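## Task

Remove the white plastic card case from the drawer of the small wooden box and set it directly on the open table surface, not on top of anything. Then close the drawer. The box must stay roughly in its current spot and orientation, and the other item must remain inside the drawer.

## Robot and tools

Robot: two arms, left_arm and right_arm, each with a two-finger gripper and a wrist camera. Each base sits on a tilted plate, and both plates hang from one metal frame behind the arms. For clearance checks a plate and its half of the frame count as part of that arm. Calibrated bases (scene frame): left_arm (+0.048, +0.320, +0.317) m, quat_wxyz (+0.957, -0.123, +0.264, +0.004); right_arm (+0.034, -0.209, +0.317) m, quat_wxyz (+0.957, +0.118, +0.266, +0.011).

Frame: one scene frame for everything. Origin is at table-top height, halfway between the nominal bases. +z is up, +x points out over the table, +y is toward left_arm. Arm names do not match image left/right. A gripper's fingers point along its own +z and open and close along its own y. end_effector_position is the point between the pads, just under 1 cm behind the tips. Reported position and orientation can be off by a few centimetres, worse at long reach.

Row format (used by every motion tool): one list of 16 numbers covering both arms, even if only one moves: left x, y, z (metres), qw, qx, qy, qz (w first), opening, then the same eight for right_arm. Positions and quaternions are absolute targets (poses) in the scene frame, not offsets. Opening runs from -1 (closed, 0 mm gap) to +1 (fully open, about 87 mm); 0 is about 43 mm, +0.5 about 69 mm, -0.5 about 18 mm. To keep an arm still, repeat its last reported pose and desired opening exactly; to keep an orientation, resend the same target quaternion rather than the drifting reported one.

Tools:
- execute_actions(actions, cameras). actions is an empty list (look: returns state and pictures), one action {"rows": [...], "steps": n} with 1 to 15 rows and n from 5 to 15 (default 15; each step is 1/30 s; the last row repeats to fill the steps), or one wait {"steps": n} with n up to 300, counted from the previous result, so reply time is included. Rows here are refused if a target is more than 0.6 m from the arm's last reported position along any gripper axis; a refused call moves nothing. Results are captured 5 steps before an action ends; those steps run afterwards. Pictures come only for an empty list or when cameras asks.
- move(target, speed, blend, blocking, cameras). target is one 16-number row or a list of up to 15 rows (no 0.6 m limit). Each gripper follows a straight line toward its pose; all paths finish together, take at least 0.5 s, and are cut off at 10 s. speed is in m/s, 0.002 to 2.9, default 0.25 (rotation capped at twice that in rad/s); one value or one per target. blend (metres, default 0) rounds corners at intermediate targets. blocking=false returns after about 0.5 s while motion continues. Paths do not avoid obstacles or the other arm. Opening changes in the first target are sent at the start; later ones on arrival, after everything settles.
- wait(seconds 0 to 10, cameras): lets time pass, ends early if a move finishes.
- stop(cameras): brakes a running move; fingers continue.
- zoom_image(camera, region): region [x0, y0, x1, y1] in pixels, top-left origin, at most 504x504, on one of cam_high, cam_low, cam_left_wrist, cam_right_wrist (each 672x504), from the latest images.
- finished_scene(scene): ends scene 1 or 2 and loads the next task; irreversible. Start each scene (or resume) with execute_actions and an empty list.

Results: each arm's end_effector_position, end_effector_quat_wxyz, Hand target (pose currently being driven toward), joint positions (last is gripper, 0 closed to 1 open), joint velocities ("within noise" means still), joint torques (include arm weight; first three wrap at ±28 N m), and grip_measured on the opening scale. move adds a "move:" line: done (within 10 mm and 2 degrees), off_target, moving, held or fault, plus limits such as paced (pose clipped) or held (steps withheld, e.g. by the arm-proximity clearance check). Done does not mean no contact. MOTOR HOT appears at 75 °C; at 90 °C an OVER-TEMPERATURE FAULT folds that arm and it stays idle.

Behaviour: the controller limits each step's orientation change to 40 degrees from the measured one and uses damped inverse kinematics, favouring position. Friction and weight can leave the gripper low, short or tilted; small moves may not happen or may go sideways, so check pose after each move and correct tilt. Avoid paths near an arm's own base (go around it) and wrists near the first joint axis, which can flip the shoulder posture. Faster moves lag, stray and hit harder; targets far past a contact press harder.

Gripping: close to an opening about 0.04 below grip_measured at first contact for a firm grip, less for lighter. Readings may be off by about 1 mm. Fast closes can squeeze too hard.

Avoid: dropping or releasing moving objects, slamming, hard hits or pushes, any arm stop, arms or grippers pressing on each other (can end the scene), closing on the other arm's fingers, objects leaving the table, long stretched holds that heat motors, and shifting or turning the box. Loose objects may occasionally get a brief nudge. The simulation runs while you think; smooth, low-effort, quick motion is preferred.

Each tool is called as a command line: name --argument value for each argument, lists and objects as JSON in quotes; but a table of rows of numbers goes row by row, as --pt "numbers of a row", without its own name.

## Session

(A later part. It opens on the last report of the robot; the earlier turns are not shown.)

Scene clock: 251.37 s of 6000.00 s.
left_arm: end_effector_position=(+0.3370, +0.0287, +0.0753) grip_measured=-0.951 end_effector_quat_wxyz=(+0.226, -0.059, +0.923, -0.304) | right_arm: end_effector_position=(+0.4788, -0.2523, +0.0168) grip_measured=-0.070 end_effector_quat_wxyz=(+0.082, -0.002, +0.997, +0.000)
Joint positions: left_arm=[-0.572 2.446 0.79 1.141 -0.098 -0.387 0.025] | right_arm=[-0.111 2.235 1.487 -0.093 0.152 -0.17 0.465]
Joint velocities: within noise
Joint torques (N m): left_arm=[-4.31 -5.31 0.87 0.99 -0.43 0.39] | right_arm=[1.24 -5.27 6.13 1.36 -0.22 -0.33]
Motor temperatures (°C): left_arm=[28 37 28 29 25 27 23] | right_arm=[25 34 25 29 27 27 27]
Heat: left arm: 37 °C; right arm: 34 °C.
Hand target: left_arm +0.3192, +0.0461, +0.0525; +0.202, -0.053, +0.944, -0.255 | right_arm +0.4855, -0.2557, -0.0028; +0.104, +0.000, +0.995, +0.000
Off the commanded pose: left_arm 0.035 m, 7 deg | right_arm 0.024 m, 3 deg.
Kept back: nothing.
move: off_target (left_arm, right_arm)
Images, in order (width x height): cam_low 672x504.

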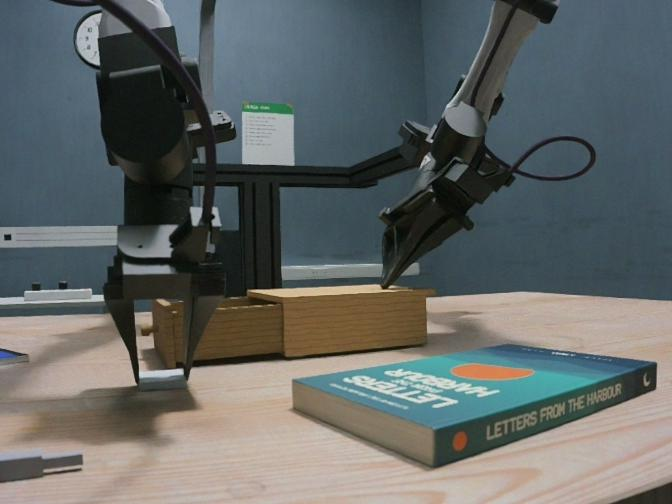

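move --target '[0.32, 0.045, 0.050, 0.2008, -0.0538, 0.9448, -0.2531, -0.95, 0.485, -0.2545, 0.006, 0.1045, 0, 0.9945, 0, -0.14]' --speed 0.03 --cameras '[]'

move --pt "0.32 0.045 0.050 0.2008 -0.0538 0.9448 -0.2531 -0.95 0.485 -0.2545 0.006 0.1045 0 0.9945 0 -0.05" --pt "0.32 0.045 0.050 0.2008 -0.0538 0.9448 -0.2531 -0.95 0.485 -0.2545 0.006 0.1045 0 0.9945 0 0.12" --speed 0.03 --cameras '["cam_low", "cam_right_wrist"]'

zoom_image --camera "cam_low" --region '[110, 330, 230, 420]'

Scene clock: 252.40 s of 6000.00 s.
left_arm: end_effector_position=(+0.3370, +0.0287, +0.0753) grip_measured=-0.951 end_effector_quat_wxyz=(+0.226, -0.059, +0.923, -0.304) | right_arm: end_effector_position=(+0.4785, -0.2523, +0.0167) grip_measured=-0.070 end_effector_quat_wxyz=(+0.081, -0.002, +0.997, -0.001)
Joint positions: left_arm=[-0.572 2.446 0.79 1.141 -0.098 -0.387 0.025] | right_arm=[-0.111 2.235 1.488 -0.094 0.152 -0.17 0.465]
Joint velocities: within noise
Joint torques (N m): left_arm=[-4.36 -5.31 0.87 1 -0.44 0.38] | right_arm=[1.85 -8.05 3.33 1.22 -0.17 -0.28]
Motor temperatures (°C): left_arm=[28 37 28 29 25 27 23] | right_arm=[25 34 25 29 27 27 27]
Heat: left arm: 37 °C; right arm: 34 °C.
Hand target: left_arm +0.3192, +0.0461, +0.0525; +0.202, -0.053, +0.944, -0.255 | right_arm +0.4845, -0.2546, +0.0068; +0.103, +0.000, +0.995, +0.000
Off the commanded pose: left_arm 0.035 m, 7 deg | right_arm 0.013 m, 3 deg.
Kept back: nothing.
move: off_target (left_arm, right_arm)
No camera images: "cameras" was empty.

Scene clock: 254.30 s of 6000.00 s.
left_arm: end_effector_position=(+0.3370, +0.0287, +0.0753) grip_measured=-0.951 end_effector_quat_wxyz=(+0.226, -0.059, +0.923, -0.304) | right_arm: end_effector_position=(+0.4833, -0.2533, +0.0161) grip_measured=+0.120 end_effector_quat_wxyz=(+0.092, -0.002, +0.996, -0.002)
Joint positions: left_arm=[-0.572 2.446 0.79 1.141 -0.098 -0.387 0.025] | right_arm=[-0.112 2.236 1.485 -0.069 0.149 -0.175 0.56]
Joint velocities: within noise
Joint torques (N m): left_arm=[-4.34 -5.31 0.87 1 -0.43 0.37] | right_arm=[1.8 -8.02 3.52 1.05 -0.19 -0.2]
Motor temperatures (°C): left_arm=[28 37 28 29 25 27 23] | right_arm=[25 34 25 29 27 27 27]
Heat: left arm: 37 °C; right arm: 34 °C.
Hand target: left_arm +0.3192, +0.0461, +0.0525; +0.202, -0.053, +0.944, -0.255 | right_arm +0.4847, -0.2545, +0.0066; +0.104, +0.000, +0.995, +0.000
Off the commanded pose: left_arm 0.035 m, 7 deg | right_arm 0.010 m, 2 deg.
Kept back: nothing.
move: off_target (left_arm); target 2's new opening was sent with right_arm's hand 0.011 m and 2 deg from that target
camera_calibration:
cam_right_wrist: T_world_to_cam=[[0.0252046, -0.999667, 0.0055252, -0.26724], [-0.76795, -0.0158233, 0.640314, 0.376498], [-0.640014, -0.0203819, -0.768093, 0.453012], [0, 0, 0, 1]] pos_world=[0.585801, -0.25196, 0.108355]
Images, in order (width x height): cam_low 672x504, cam_right_wrist 672x504.

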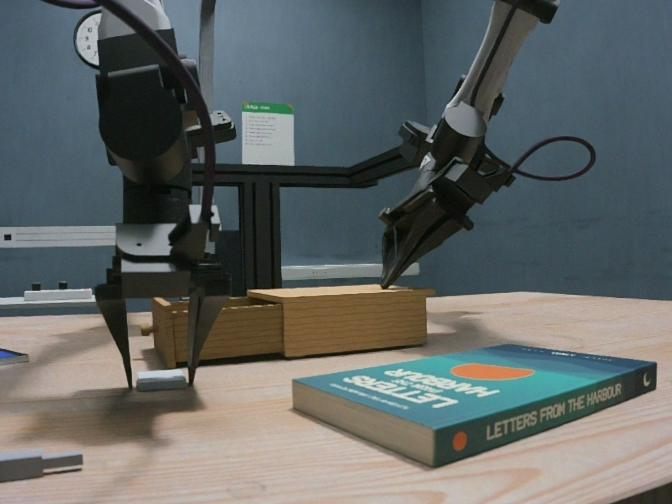

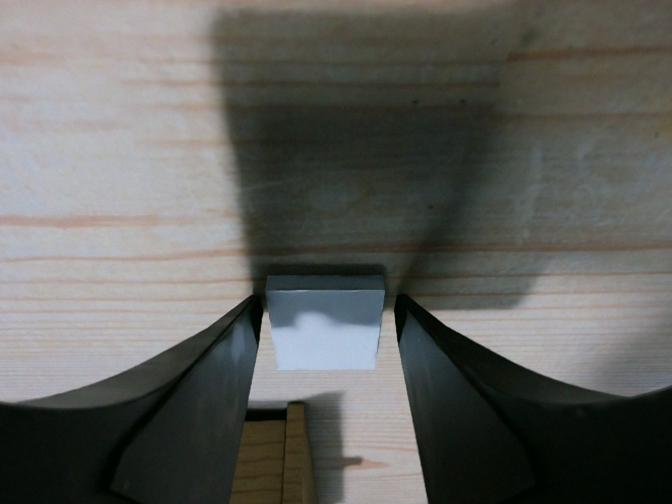

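Scaled by 4.200 from the camera's 672x504 image, which has a finer 960x720 frame.

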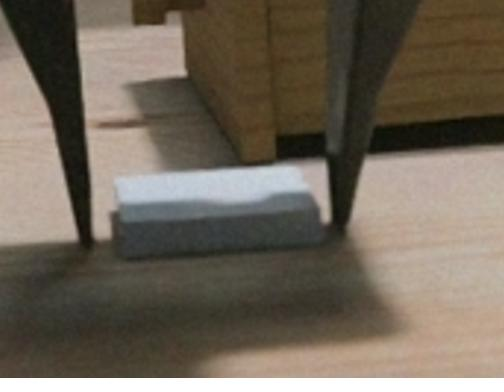

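move --pt "0.333 0.036 0.060 0.2008 -0.0538 0.9448 -0.2531 -0.95 0.487 -0.2545 0.05 0.1045 0 0.9945 0 0.12" --pt "0.335 0.040 0.13 0.2008 -0.0538 0.9448 -0.2531 -0.95 0.487 -0.2545 0.13 0.1045 0 0.9945 0 0.12" --speed '[0.08, 0.12]' --blend '[0.01, 0]' --cameras '["cam_low", "cam_high"]'

zoom_image --camera "cam_high" --region '[276, 305, 376, 380]'

Scene clock: 257.60 s of 6000.00 s.
left_arm: end_effector_position=(+0.3333, +0.0371, +0.1266) grip_measured=-0.951 end_effector_quat_wxyz=(+0.198, -0.050, +0.944, -0.261) | right_arm: end_effector_position=(+0.4774, -0.2537, +0.1123) grip_measured=+0.120 end_effector_quat_wxyz=(+0.086, -0.005, +0.996, +0.004)
Joint positions: left_arm=[-0.668 2.173 0.713 0.842 -0.24 -0.434 0.025] | right_arm=[-0.077 1.928 1.349 -0.258 0.163 -0.151 0.56]
Joint velocities: within noise
Joint torques (N m): left_arm=[-5.59 -8.98 1.09 1.5 -0.05 0.15] | right_arm=[3.62 -13.05 4.49 0.5 0.09 -0.06]
Motor temperatures (°C): left_arm=[28 37 28 29 25 27 23] | right_arm=[25 35 25 29 27 27 27]
Heat: left arm: 37 °C; right arm: 35 °C.
Hand target: left_arm +0.3350, +0.0399, +0.1300; +0.201, -0.054, +0.945, -0.253 | right_arm +0.4869, -0.2545, +0.1295; +0.104, +0.000, +0.995, +0.000
Off the commanded pose: left_arm 0.005 m, 1 deg | right_arm 0.020 m, 2 deg.
Kept back: nothing.
move: off_target (right_arm)
Images, in order (width x height): cam_high 672x504, cam_low 672x504.

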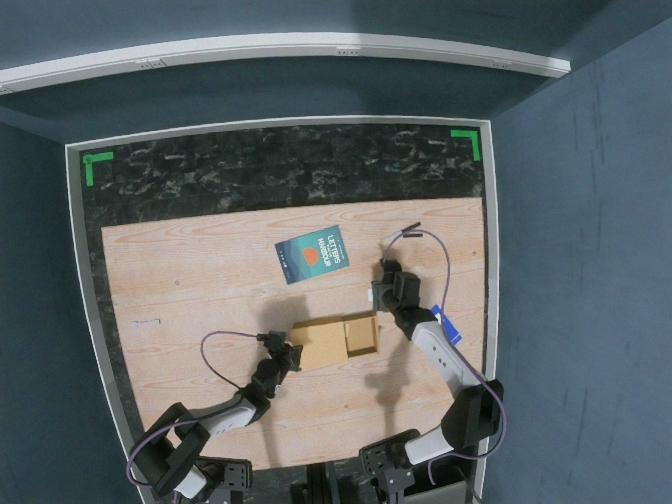

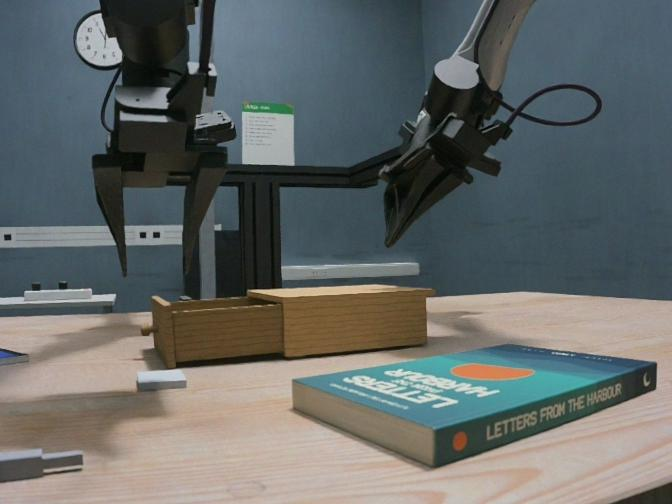

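Scaled by 5.040 from the camera's 672x504 image, which has a finer 960x720 frame.

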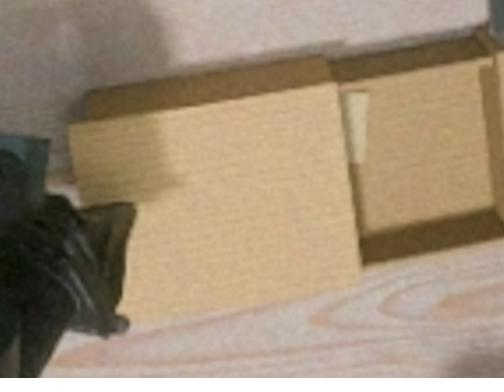

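move --pt "0.335 0.20 0.15 0.2008 -0.0538 0.9448 -0.2531 -0.95 0.35 -0.33 0.15 0.2053 0.0325 0.9661 0.1530 -0.95" --pt "0.345 0.20 0.03 0.2008 -0.0538 0.9448 -0.2531 -0.95 0.332 -0.33 0.03 0.2053 0.0325 0.9661 0.1530 -0.95" --speed '[0.25, 0.2]' --cameras '["cam_low", "cam_high"]'

zoom_image --camera "cam_high" --region '[276, 305, 376, 380]'

Scene clock: 260.17 s of 6000.00 s.
left_arm: end_effector_position=(+0.3440, +0.1991, +0.0321) grip_measured=-0.951 end_effector_quat_wxyz=(+0.196, -0.057, +0.946, -0.250) | right_arm: end_effector_position=(+0.3290, -0.3315, +0.0334) grip_measured=-0.950 end_effector_quat_wxyz=(+0.197, +0.038, +0.968, +0.149)
Joint positions: left_arm=[-0.072 2.305 0.649 1.034 0.227 -0.101 0.025] | right_arm=[-0.603 2.059 0.792 0.506 -0.548 -0.399 0.025]
Joint velocities: within noise
Joint torques (N m): left_arm=[-2 -6.32 -0.39 1.56 0.35 0.3] | right_arm=[-0.34 -5.6 1.5 0.78 -0.4 -0.19]
Motor temperatures (°C): left_arm=[28 38 28 29 25 27 23] | right_arm=[25 35 25 29 27 27 27]
Heat: left arm: 38 °C; right arm: 35 °C.
Hand target: left_arm +0.3450, +0.2000, +0.0300; +0.201, -0.054, +0.945, -0.253 | right_arm +0.3319, -0.3300, +0.0301; +0.205, +0.032, +0.966, +0.153
Off the commanded pose: left_arm 0.002 m, 1 deg | right_arm 0.005 m, 1 deg.
Kept back: nothing.
move: done
Images, in order (width x height): cam_high 672x504, cam_low 672x504.

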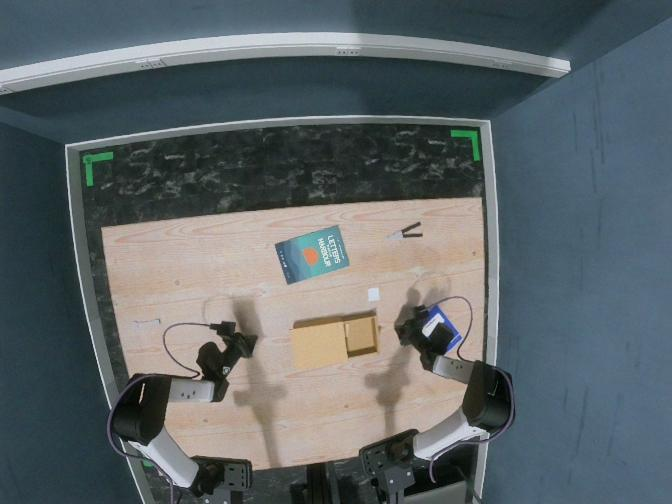

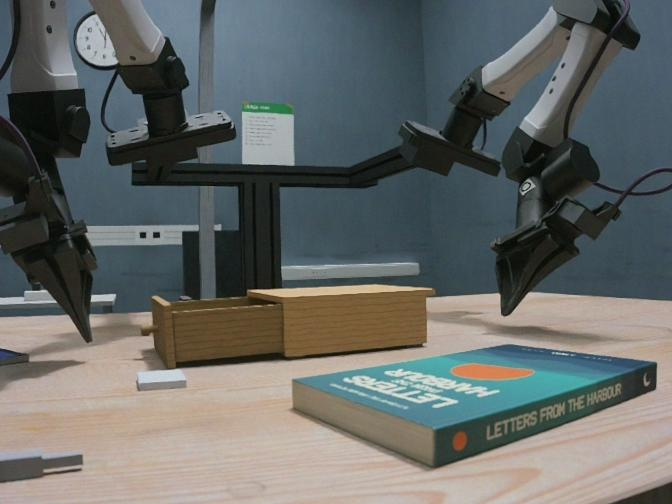

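Scaled by 5.040 from the camera's 672x504 image, which has a finer 960x720 frame.

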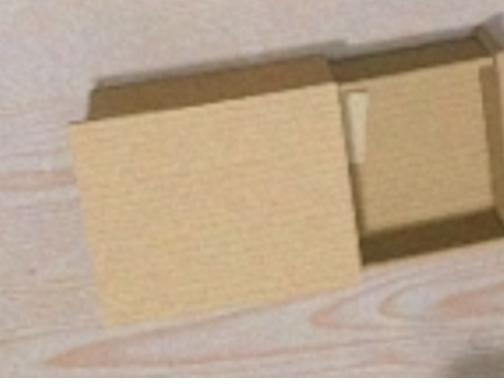

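move --target '[0.345, 0.105, 0.03, 0.2008, -0.0538, 0.9448, -0.2531, -0.95, 0.334, -0.27, 0.028, 0.2053, 0.0325, 0.9661, 0.1530, -0.95]' --speed 0.06 --cameras '["cam_low", "cam_high", "cam_right_wrist"]'

zoom_image --camera "cam_high" --region '[276, 305, 376, 380]'

zoom_image --camera "cam_low" --region '[80, 250, 240, 370]'

Scene clock: 262.37 s of 6000.00 s.
left_arm: end_effector_position=(+0.3487, +0.1038, +0.0350) grip_measured=-0.951 end_effector_quat_wxyz=(+0.205, -0.050, +0.941, -0.264) | right_arm: end_effector_position=(+0.3361, -0.2729, +0.0314) grip_measured=-0.950 end_effector_quat_wxyz=(+0.205, +0.030, +0.966, +0.155)
Joint positions: left_arm=[-0.349 2.427 0.779 1.065 0.028 -0.248 0.025] | right_arm=[-0.439 2.08 0.693 0.695 -0.445 -0.286 0.025]
Joint velocities: within noise
Joint torques (N m): left_arm=[-4.68 -6.52 0.21 1.55 0.03 0.15] | right_arm=[0.98 -5.61 -0.44 0.99 -0.14 -0.08]
Motor temperatures (°C): left_arm=[28 38 28 29 25 26 23] | right_arm=[25 35 25 29 27 27 27]
Heat: left arm: 38 °C; right arm: 35 °C.
Hand target: left_arm +0.3450, +0.1052, +0.0301; +0.201, -0.054, +0.945, -0.253 | right_arm +0.3340, -0.2700, +0.0282; +0.205, +0.032, +0.966, +0.153
Off the commanded pose: left_arm 0.006 m, 1 deg | right_arm 0.005 m, 0 deg.
Kept back: nothing.
move: done
camera_calibration:
cam_right_wrist: T_world_to_cam=[[0.0247451, -0.951895, -0.305424, -0.260315], [-0.895735, -0.156772, 0.41603, 0.264896], [-0.443899, 0.263284, -0.856525, 0.384345], [0, 0, 0, 1]] pos_world=[0.414328, -0.307457, 0.13949]
Images, in order (width x height): cam_high 672x504, cam_low 672x504, cam_right_wrist 672x504.

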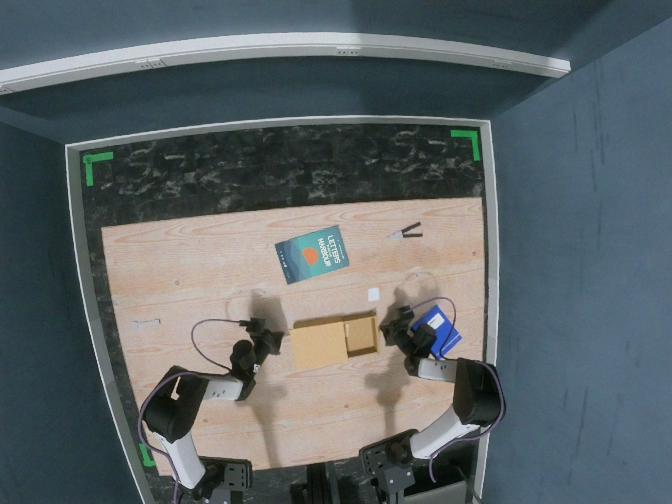

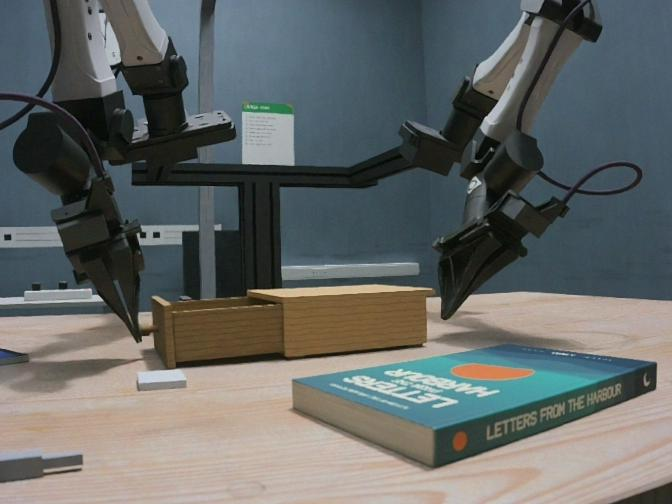

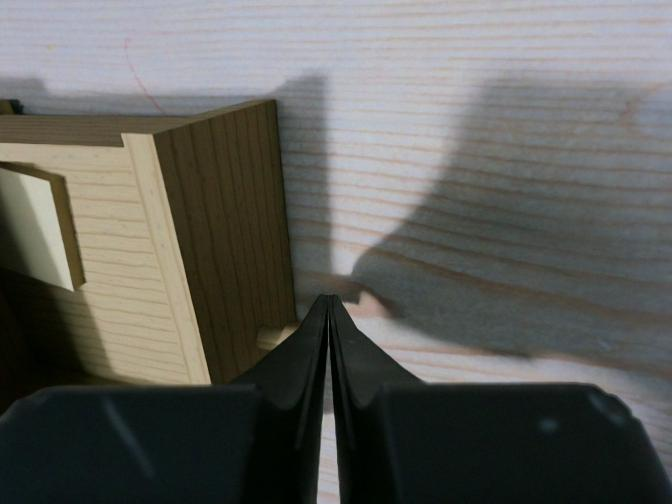

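Scaled by 5.040 from the camera's 672x504 image, which has a finer 960x720 frame.

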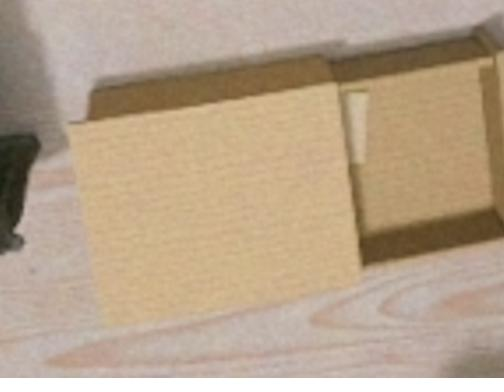

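Scaled by 3.150 from the camera's 672x504 image, which has a finer 960x720 frame.

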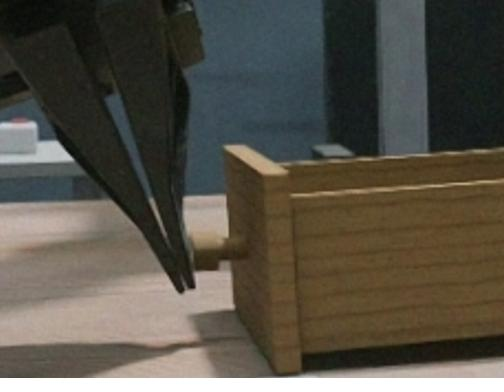

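move --target '[0.345, 0.105, 0.03, 0.2008, -0.0538, 0.9448, -0.2531, -0.95, 0.334, -0.248, 0.028, 0.2053, 0.0325, 0.9661, 0.1530, -0.95]' --speed 0.04 --cameras '["cam_low", "cam_high"]'

zoom_image --camera "cam_high" --region '[276, 305, 376, 380]'

zoom_image --camera "cam_low" --region '[80, 250, 240, 370]'

Scene clock: 263.73 s of 6000.00 s.
left_arm: end_effector_position=(+0.3489, +0.1043, +0.0347) grip_measured=-0.951 end_effector_quat_wxyz=(+0.205, -0.052, +0.942, -0.262) | right_arm: end_effector_position=(+0.3395, -0.2585, +0.0305) grip_measured=-0.950 end_effector_quat_wxyz=(+0.211, +0.029, +0.967, +0.141)
Joint positions: left_arm=[-0.349 2.427 0.779 1.065 0.023 -0.251 0.025] | right_arm=[-0.379 2.091 0.665 0.769 -0.375 -0.246 0.025]
Joint velocities: within noise
Joint torques (N m): left_arm=[-4.68 -6.49 0.25 1.55 0.04 0.14] | right_arm=[2 -5.23 -1.02 0.91 -0.32 0.02]
Motor temperatures (°C): left_arm=[28 38 28 29 25 26 23] | right_arm=[25 35 25 29 27 27 27]
Heat: left arm: 38 °C; right arm: 35 °C.
Hand target: left_arm +0.3450, +0.1051, +0.0301; +0.201, -0.054, +0.945, -0.253 | right_arm +0.3338, -0.2482, +0.0283; +0.205, +0.032, +0.966, +0.153
Off the commanded pose: left_arm 0.006 m, 1 deg | right_arm 0.012 m, 2 deg.
Kept back: nothing.
move: off_target (right_arm)
Images, in order (width x height): cam_high 672x504, cam_low 672x504.

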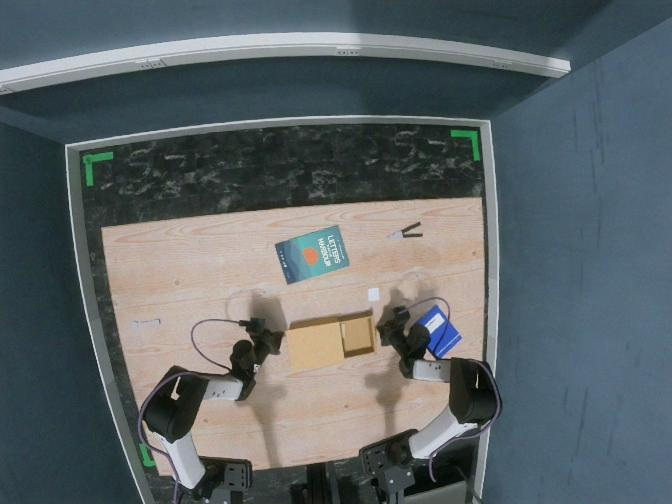

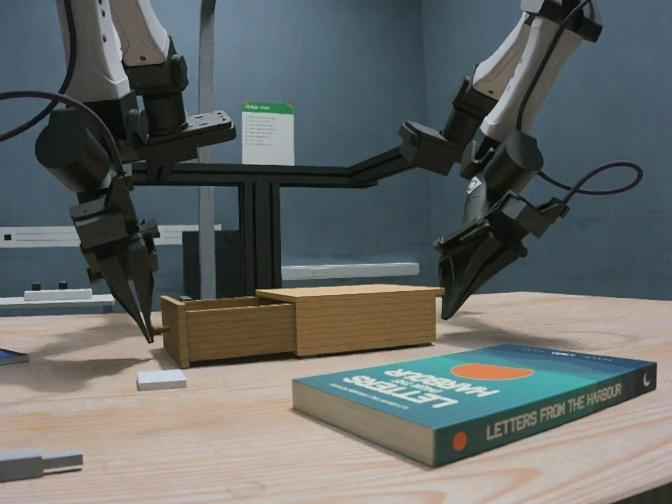

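Scaled by 5.040 from the camera's 672x504 image, which has a finer 960x720 frame.

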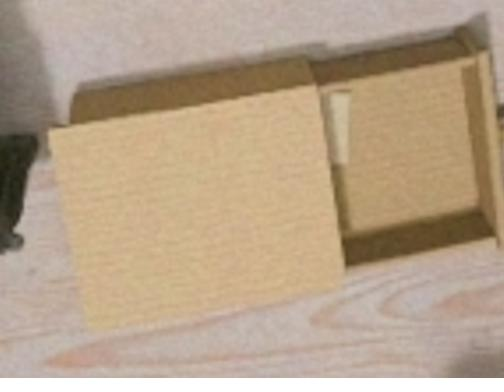

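Scaled by 3.150 from the camera's 672x504 image, which has a finer 960x720 frame.

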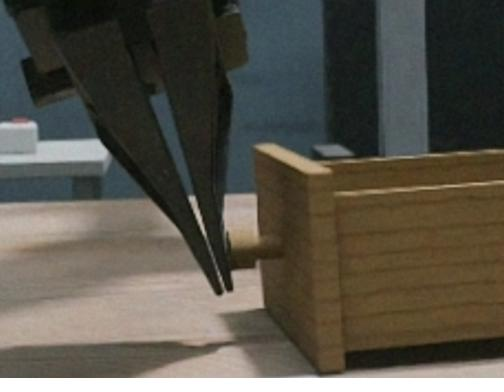

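move --target '[0.348, 0.100, 0.028, 0.2008, -0.0538, 0.9448, -0.2531, -0.95, 0.332, -0.238, 0.028, 0.2053, 0.0325, 0.9661, 0.1530, -0.95]' --speed 0.04 --cameras '["cam_low", "cam_high"]'

zoom_image --camera "cam_high" --region '[276, 305, 376, 380]'

zoom_image --camera "cam_low" --region '[380, 250, 540, 370]'

Scene clock: 264.87 s of 6000.00 s.
left_arm: end_effector_position=(+0.3542, +0.1002, +0.0332) grip_measured=-0.951 end_effector_quat_wxyz=(+0.209, -0.053, +0.941, -0.262) | right_arm: end_effector_position=(+0.3386, -0.2498, +0.0303) grip_measured=-0.950 end_effector_quat_wxyz=(+0.212, +0.030, +0.967, +0.139)
Joint positions: left_arm=[-0.355 2.436 0.802 1.06 0.016 -0.255 0.025] | right_arm=[-0.351 2.1 0.647 0.806 -0.349 -0.227 0.025]
Joint velocities: within noise
Joint torques (N m): left_arm=[-5.03 -6.52 0.38 1.45 0.06 0.12] | right_arm=[2.24 -5.09 -1.22 0.91 -0.35 0.01]
Motor temperatures (°C): left_arm=[28 38 28 29 25 26 23] | right_arm=[25 35 25 29 27 27 27]
Heat: left arm: 38 °C; right arm: 35 °C.
Hand target: left_arm +0.3479, +0.1000, +0.0282; +0.201, -0.054, +0.945, -0.253 | right_arm +0.3321, -0.2383, +0.0283; +0.205, +0.032, +0.966, +0.153
Off the commanded pose: left_arm 0.008 m, 1 deg | right_arm 0.014 m, 2 deg.
Kept back: nothing.
move: off_target (right_arm)
Images, in order (width x height): cam_high 672x504, cam_low 672x504.

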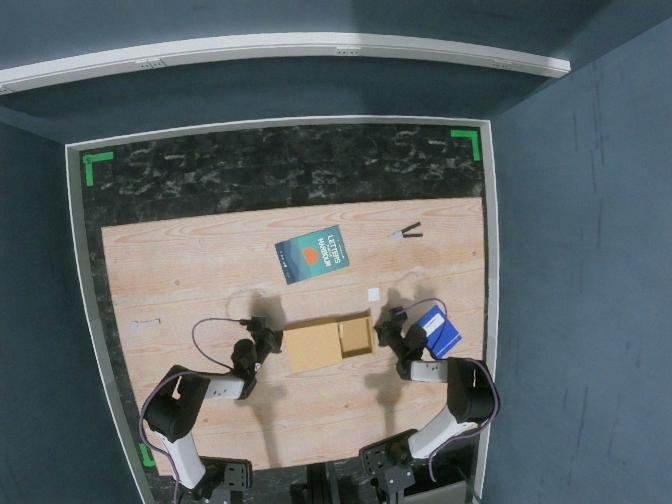

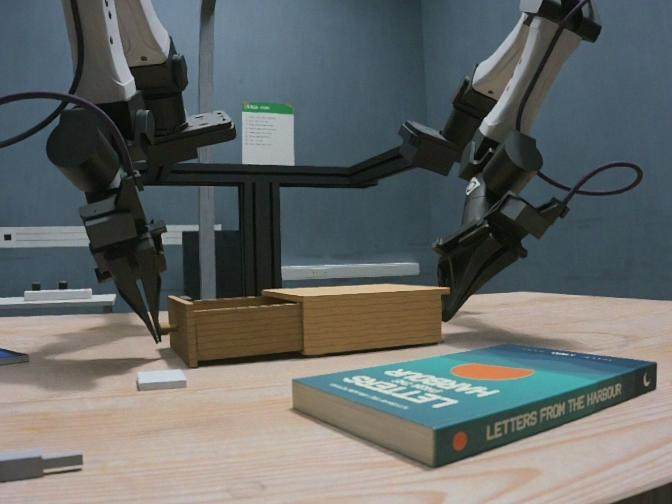

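Scaled by 5.040 from the camera's 672x504 image, which has a finer 960x720 frame.

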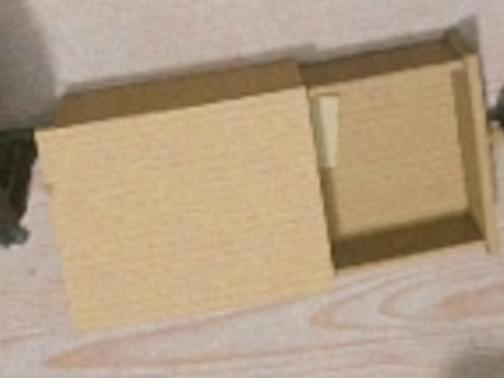

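Scaled by 3.150 from the camera's 672x504 image, which has a finer 960x720 frame.

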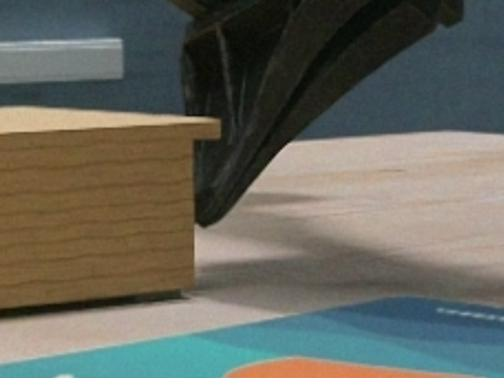

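move --pt "0.348 0.082 0.028 0.2008 -0.0538 0.9448 -0.2531 -0.95 0.332 -0.238 0.028 0.2053 0.0325 0.9661 0.1530 -0.95" --pt "0.348 0.066 0.028 0.2008 -0.0538 0.9448 -0.2531 -0.95 0.332 -0.220 0.028 0.2053 0.0325 0.9661 0.1530 -0.95" --speed 0.03 --cameras '["cam_low", "cam_high"]'

zoom_image --camera "cam_high" --region '[276, 305, 376, 380]'

zoom_image --camera "cam_low" --region '[380, 250, 540, 370]'

Scene clock: 266.87 s of 6000.00 s.
left_arm: end_effector_position=(+0.3541, +0.0906, +0.0233) grip_measured=-0.951 end_effector_quat_wxyz=(+0.209, -0.059, +0.951, -0.219) | right_arm: end_effector_position=(+0.3393, -0.2499, +0.0285) grip_measured=-0.950 end_effector_quat_wxyz=(+0.214, +0.033, +0.971, +0.106)
Joint positions: left_arm=[-0.415 2.473 0.859 1.018 -0.12 -0.281 0.025] | right_arm=[-0.315 2.107 0.629 0.856 -0.257 -0.208 0.025]
Joint velocities: within noise
Joint torques (N m): left_arm=[-8.03 -6.35 1.77 1.54 0.59 -0.1] | right_arm=[4.34 -4.83 -1.54 0.87 -0.8 0.21]
Motor temperatures (°C): left_arm=[28 39 28 29 25 26 23] | right_arm=[25 35 25 29 27 27 27]
Heat: left arm: 39 °C; right arm: 35 °C.
Hand target: left_arm +0.3474, +0.0671, +0.0289; +0.200, -0.054, +0.945, -0.253 | right_arm +0.3312, -0.2212, +0.0290; +0.204, +0.032, +0.967, +0.152
Off the commanded pose: left_arm 0.026 m, 4 deg | right_arm 0.031 m, 5 deg.
Kept back: nothing.
move: off_target (left_arm, right_arm)
Images, in order (width x height): cam_high 672x504, cam_low 672x504.

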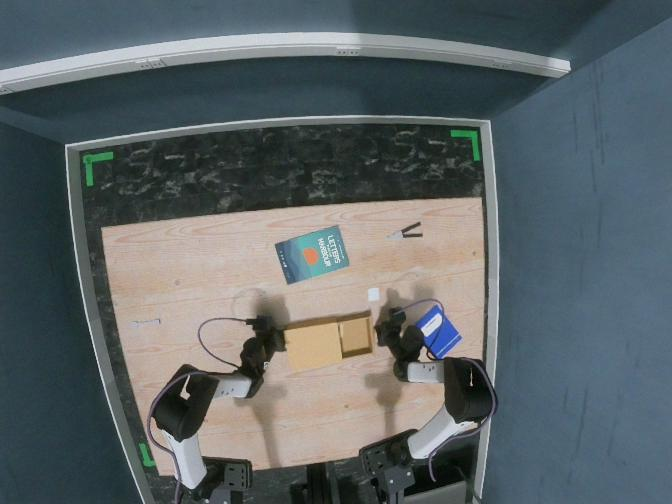

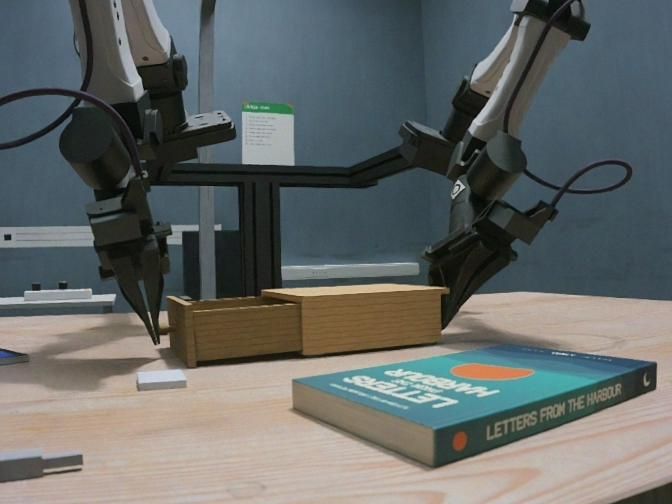

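Scaled by 5.040 from the camera's 672x504 image, which has a finer 960x720 frame.

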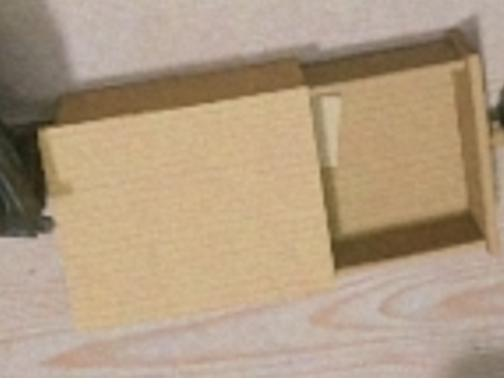

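Scaled by 3.150 from the camera's 672x504 image, which has a finer 960x720 frame.

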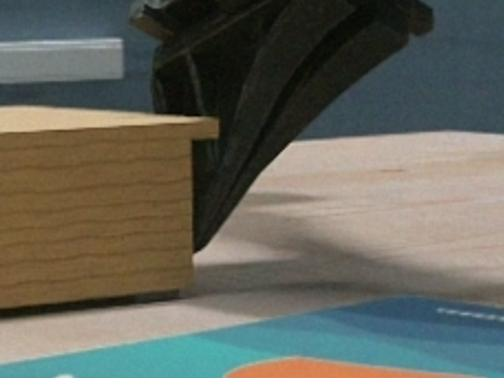

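move --target '[0.346, 0.054, 0.030, 0.2008, -0.0538, 0.9448, -0.2531, -0.95, 0.330, -0.205, 0.028, 0.2053, 0.0325, 0.9661, 0.1530, -0.95]' --speed 0.03 --cameras '["cam_low", "cam_high"]'

zoom_image --camera "cam_high" --region '[276, 305, 376, 380]'

zoom_image --camera "cam_low" --region '[80, 250, 240, 370]'

Scene clock: 268.23 s of 6000.00 s.
left_arm: end_effector_position=(+0.3563, +0.0802, +0.0258) grip_measured=-0.951 end_effector_quat_wxyz=(+0.215, -0.061, +0.951, -0.215) | right_arm: end_effector_position=(+0.3369, -0.2341, +0.0278) grip_measured=-0.951 end_effector_quat_wxyz=(+0.212, +0.033, +0.971, +0.105)
Joint positions: left_arm=[-0.449 2.481 0.878 1.014 -0.159 -0.299 0.025] | right_arm=[-0.264 2.125 0.612 0.896 -0.213 -0.179 0.025]
Joint velocities: within noise
Joint torques (N m): left_arm=[-8.12 -6.23 1.77 1.51 0.66 -0.15] | right_arm=[4.33 -4.79 -1.63 0.91 -0.81 0.2]
Motor temperatures (°C): left_arm=[28 39 28 29 25 26 23] | right_arm=[25 34 25 29 27 27 27]
Heat: left arm: 39 °C; right arm: 34 °C.
Hand target: left_arm +0.3453, +0.0554, +0.0310; +0.200, -0.054, +0.945, -0.252 | right_arm +0.3292, -0.2062, +0.0290; +0.204, +0.032, +0.967, +0.152
Off the commanded pose: left_arm 0.028 m, 5 deg | right_arm 0.030 m, 6 deg.
Kept back: nothing.
move: off_target (left_arm, right_arm)
Images, in order (width x height): cam_high 672x504, cam_low 672x504.

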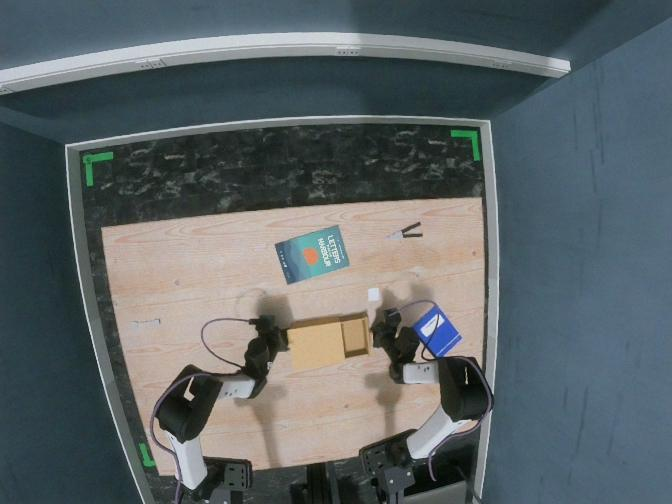

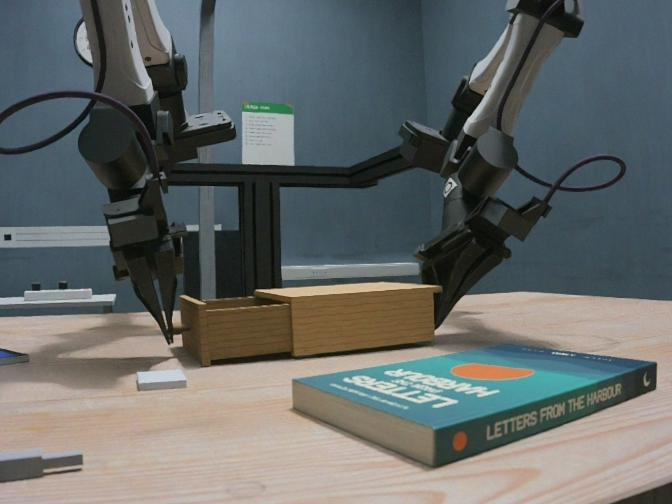

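Scaled by 5.040 from the camera's 672x504 image, which has a finer 960x720 frame.

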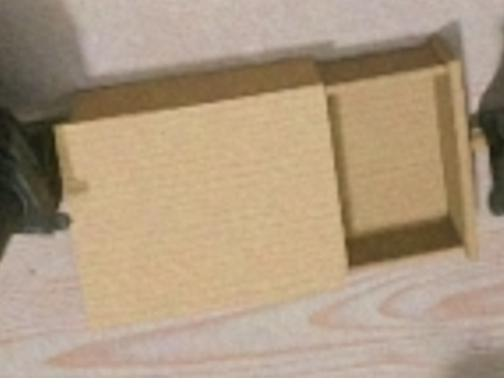

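Scaled by 3.150 from the camera's 672x504 image, which has a finer 960x720 frame.

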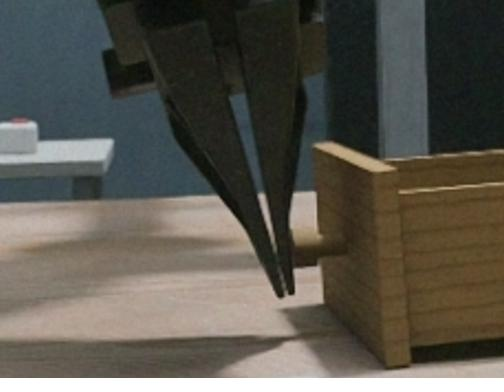

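move --target '[0.346, 0.056, 0.030, 0.2008, -0.0538, 0.9448, -0.2531, -0.95, 0.330, -0.165, 0.029, 0.2053, 0.0325, 0.9661, 0.1530, -0.95]' --speed 0.03 --cameras '["cam_low", "cam_high"]'

zoom_image --camera "cam_high" --region '[276, 305, 376, 380]'

zoom_image --camera "cam_low" --region '[80, 250, 240, 370]'

Scene clock: 270.30 s of 6000.00 s.
left_arm: end_effector_position=(+0.3560, +0.0797, +0.0260) grip_measured=-0.951 end_effector_quat_wxyz=(+0.214, -0.063, +0.951, -0.215) | right_arm: end_effector_position=(+0.3368, -0.1979, +0.0277) grip_measured=-0.951 end_effector_quat_wxyz=(+0.212, +0.035, +0.972, +0.099)
Joint positions: left_arm=[-0.45 2.481 0.878 1.013 -0.16 -0.303 0.025] | right_arm=[-0.136 2.162 0.594 0.964 -0.096 -0.102 0.025]
Joint velocities: within noise
Joint torques (N m): left_arm=[-7.58 -6.38 1.4 1.53 0.69 -0.08] | right_arm=[5.83 -4.7 -1.5 0.95 -0.9 0.24]
Motor temperatures (°C): left_arm=[28 39 28 29 25 26 23] | right_arm=[25 34 25 29 27 27 27]
Heat: left arm: 39 °C; right arm: 34 °C.
Hand target: left_arm +0.3455, +0.0572, +0.0309; +0.200, -0.054, +0.945, -0.252 | right_arm +0.3290, -0.1665, +0.0303; +0.204, +0.032, +0.967, +0.152
Off the commanded pose: left_arm 0.026 m, 5 deg | right_arm 0.034 m, 6 deg.
Kept back: nothing.
move: off_target (left_arm, right_arm)
Images, in order (width x height): cam_high 672x504, cam_low 672x504.

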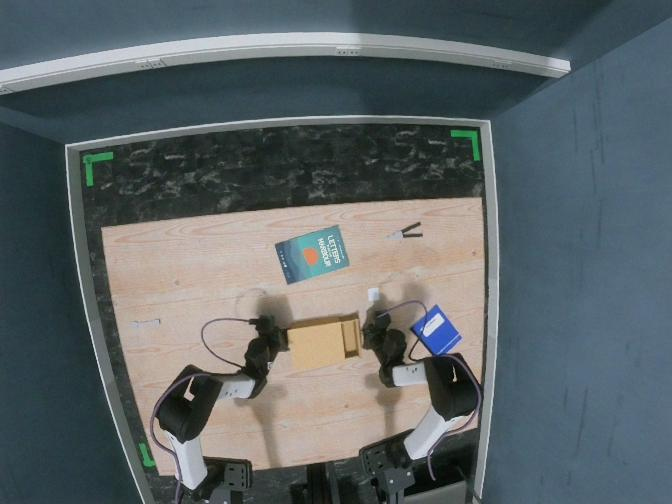

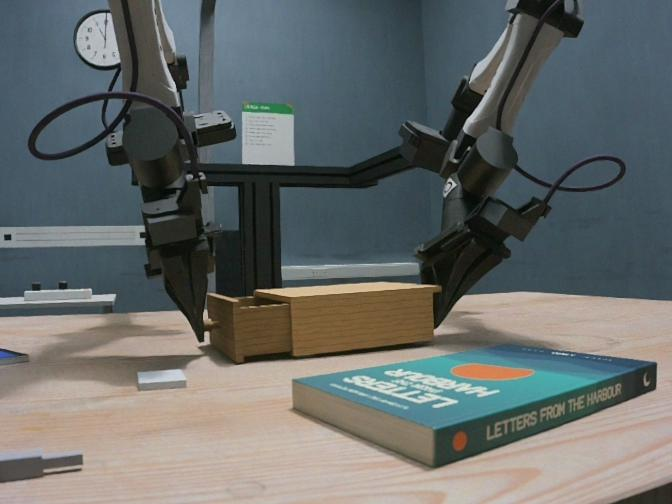

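Scaled by 5.040 from the camera's 672x504 image, which has a finer 960x720 frame.

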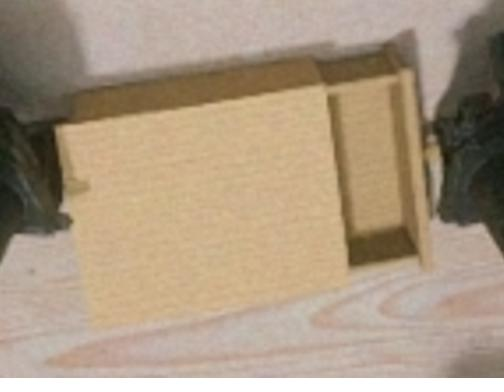

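Scaled by 3.150 from the camera's 672x504 image, which has a finer 960x720 frame.

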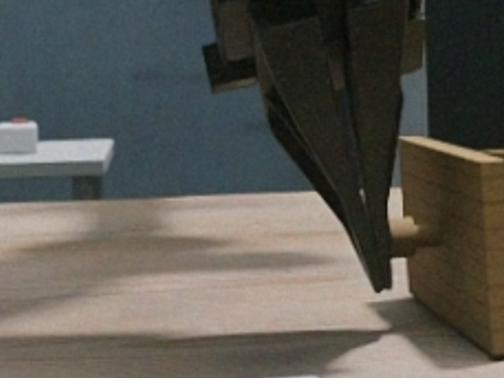

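move --target '[0.346, 0.057, 0.030, 0.2008, -0.0538, 0.9448, -0.2531, -0.95, 0.329, -0.130, 0.029, 0.2053, 0.0325, 0.9661, 0.1530, -0.95]' --speed 0.03 --cameras '["cam_low", "cam_high"]'

zoom_image --camera "cam_high" --region '[276, 305, 376, 380]'

zoom_image --camera "cam_low" --region '[160, 250, 320, 370]'

Scene clock: 272.03 s of 6000.00 s.
left_arm: end_effector_position=(+0.3557, +0.0798, +0.0259) grip_measured=-0.951 end_effector_quat_wxyz=(+0.214, -0.062, +0.951, -0.215) | right_arm: end_effector_position=(+0.3354, -0.1665, +0.0281) grip_measured=-0.951 end_effector_quat_wxyz=(+0.214, +0.038, +0.972, +0.092)
Joint positions: left_arm=[-0.45 2.481 0.878 1.012 -0.16 -0.303 0.025] | right_arm=[-0.022 2.201 0.589 1.017 0.013 -0.035 0.024]
Joint velocities: within noise
Joint torques (N m): left_arm=[-7.41 -6.46 1.25 1.56 0.71 -0.08] | right_arm=[6.71 -4.3 -0.58 0.96 -0.95 0.31]
Motor temperatures (°C): left_arm=[29 39 28 29 25 26 23] | right_arm=[25 34 25 29 27 27 27]
Heat: left arm: 39 °C; right arm: 34 °C.
Hand target: left_arm +0.3455, +0.0581, +0.0308; +0.200, -0.054, +0.945, -0.252 | right_arm +0.3275, -0.1320, +0.0308; +0.203, +0.032, +0.967, +0.152
Off the commanded pose: left_arm 0.025 m, 5 deg | right_arm 0.037 m, 7 deg.
Kept back: nothing.
move: off_target (left_arm, right_arm)
Images, in order (width x height): cam_high 672x504, cam_low 672x504.

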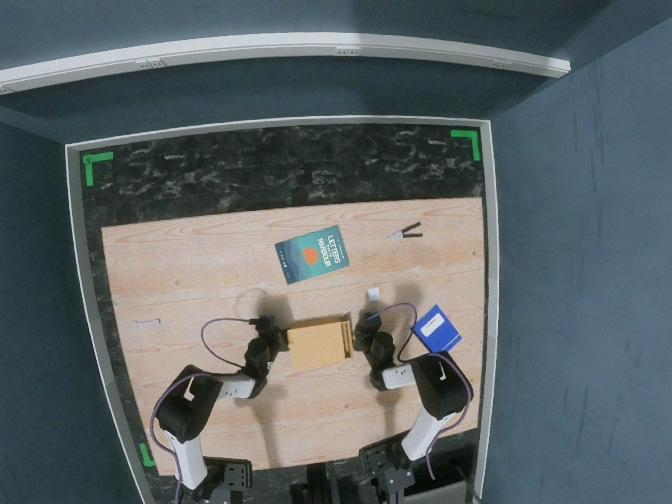

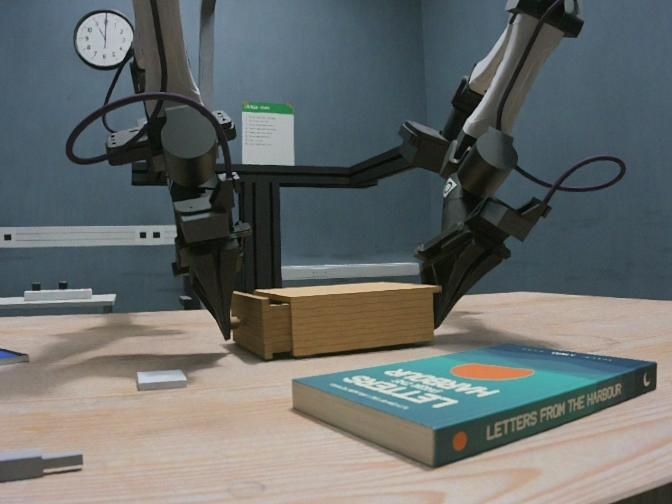

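Scaled by 5.040 from the camera's 672x504 image, which has a finer 960x720 frame.

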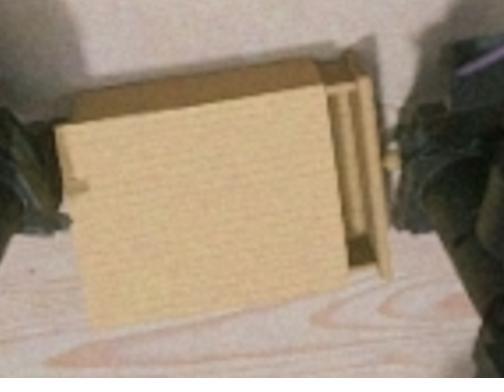

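Scaled by 3.150 from the camera's 672x504 image, which has a finer 960x720 frame.

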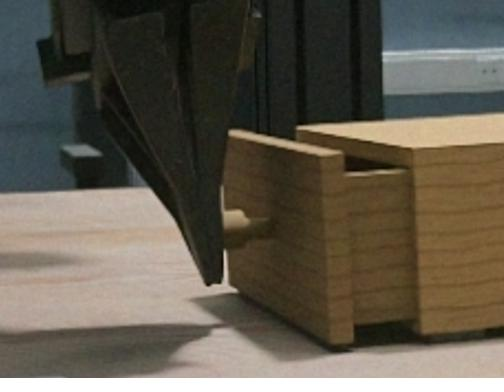

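move --target '[0.346, 0.058, 0.030, 0.2008, -0.0538, 0.9448, -0.2531, -0.95, 0.328, -0.107, 0.029, 0.2053, 0.0325, 0.9661, 0.1530, -0.95]' --speed 0.025 --cameras '["cam_low", "cam_high"]'

zoom_image --camera "cam_high" --region '[276, 305, 376, 380]'

zoom_image --camera "cam_low" --region '[160, 250, 320, 370]'

Scene clock: 273.57 s of 6000.00 s.
left_arm: end_effector_position=(+0.3557, +0.0801, +0.0257) grip_measured=-0.951 end_effector_quat_wxyz=(+0.214, -0.063, +0.951, -0.214) | right_arm: end_effector_position=(+0.3337, -0.1482, +0.0279) grip_measured=-0.951 end_effector_quat_wxyz=(+0.213, +0.040, +0.973, +0.083)
Joint positions: left_arm=[-0.45 2.481 0.878 1.011 -0.162 -0.303 0.025] | right_arm=[0.051 2.228 0.596 1.035 0.092 0.005 0.024]
Joint velocities: within noise
Joint torques (N m): left_arm=[-7.16 -6.54 1.09 1.58 0.74 -0.06] | right_arm=[7.62 -4.26 -0.23 0.92 -1.11 0.31]
Motor temperatures (°C): left_arm=[29 39 28 29 25 26 23] | right_arm=[26 34 25 29 27 27 27]
Heat: left arm: 39 °C; right arm: 34 °C.
Hand target: left_arm +0.3455, +0.0591, +0.0308; +0.200, -0.054, +0.945, -0.252 | right_arm +0.3262, -0.1094, +0.0315; +0.203, +0.032, +0.967, +0.151
Off the commanded pose: left_arm 0.025 m, 5 deg | right_arm 0.042 m, 8 deg.
Kept back: nothing.
move: off_target (left_arm, right_arm)
Images, in order (width x height): cam_high 672x504, cam_low 672x504.

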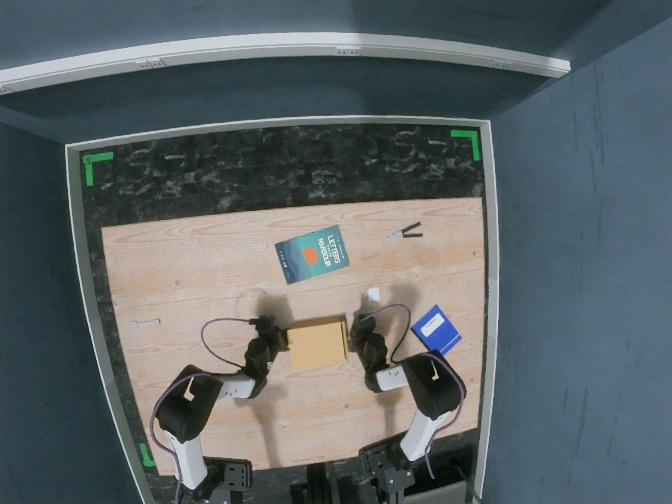

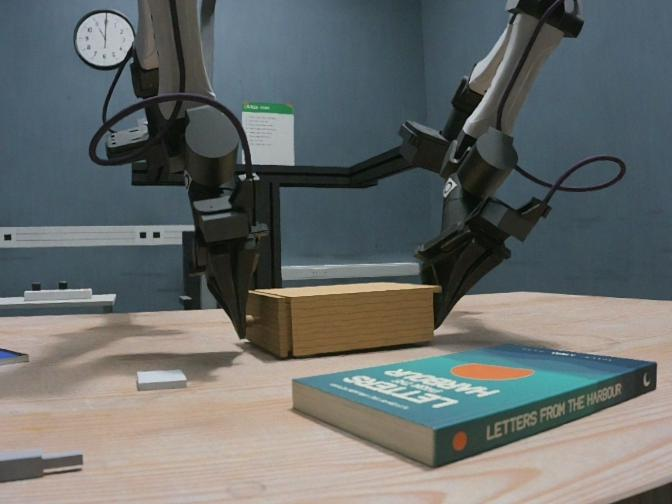

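Scaled by 5.040 from the camera's 672x504 image, which has a finer 960x720 frame.

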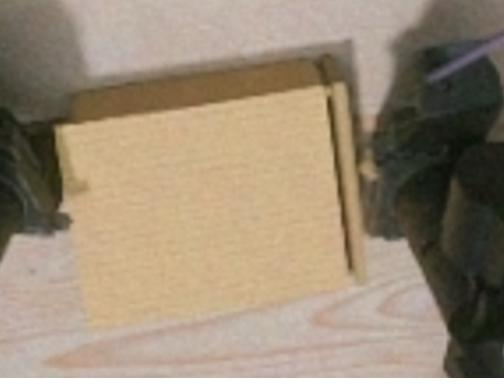

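Scaled by 3.150 from the camera's 672x504 image, which has a finer 960x720 frame.

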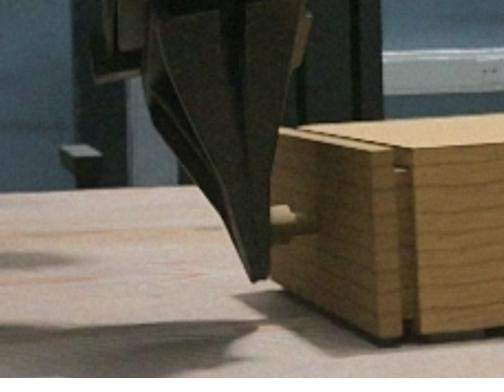

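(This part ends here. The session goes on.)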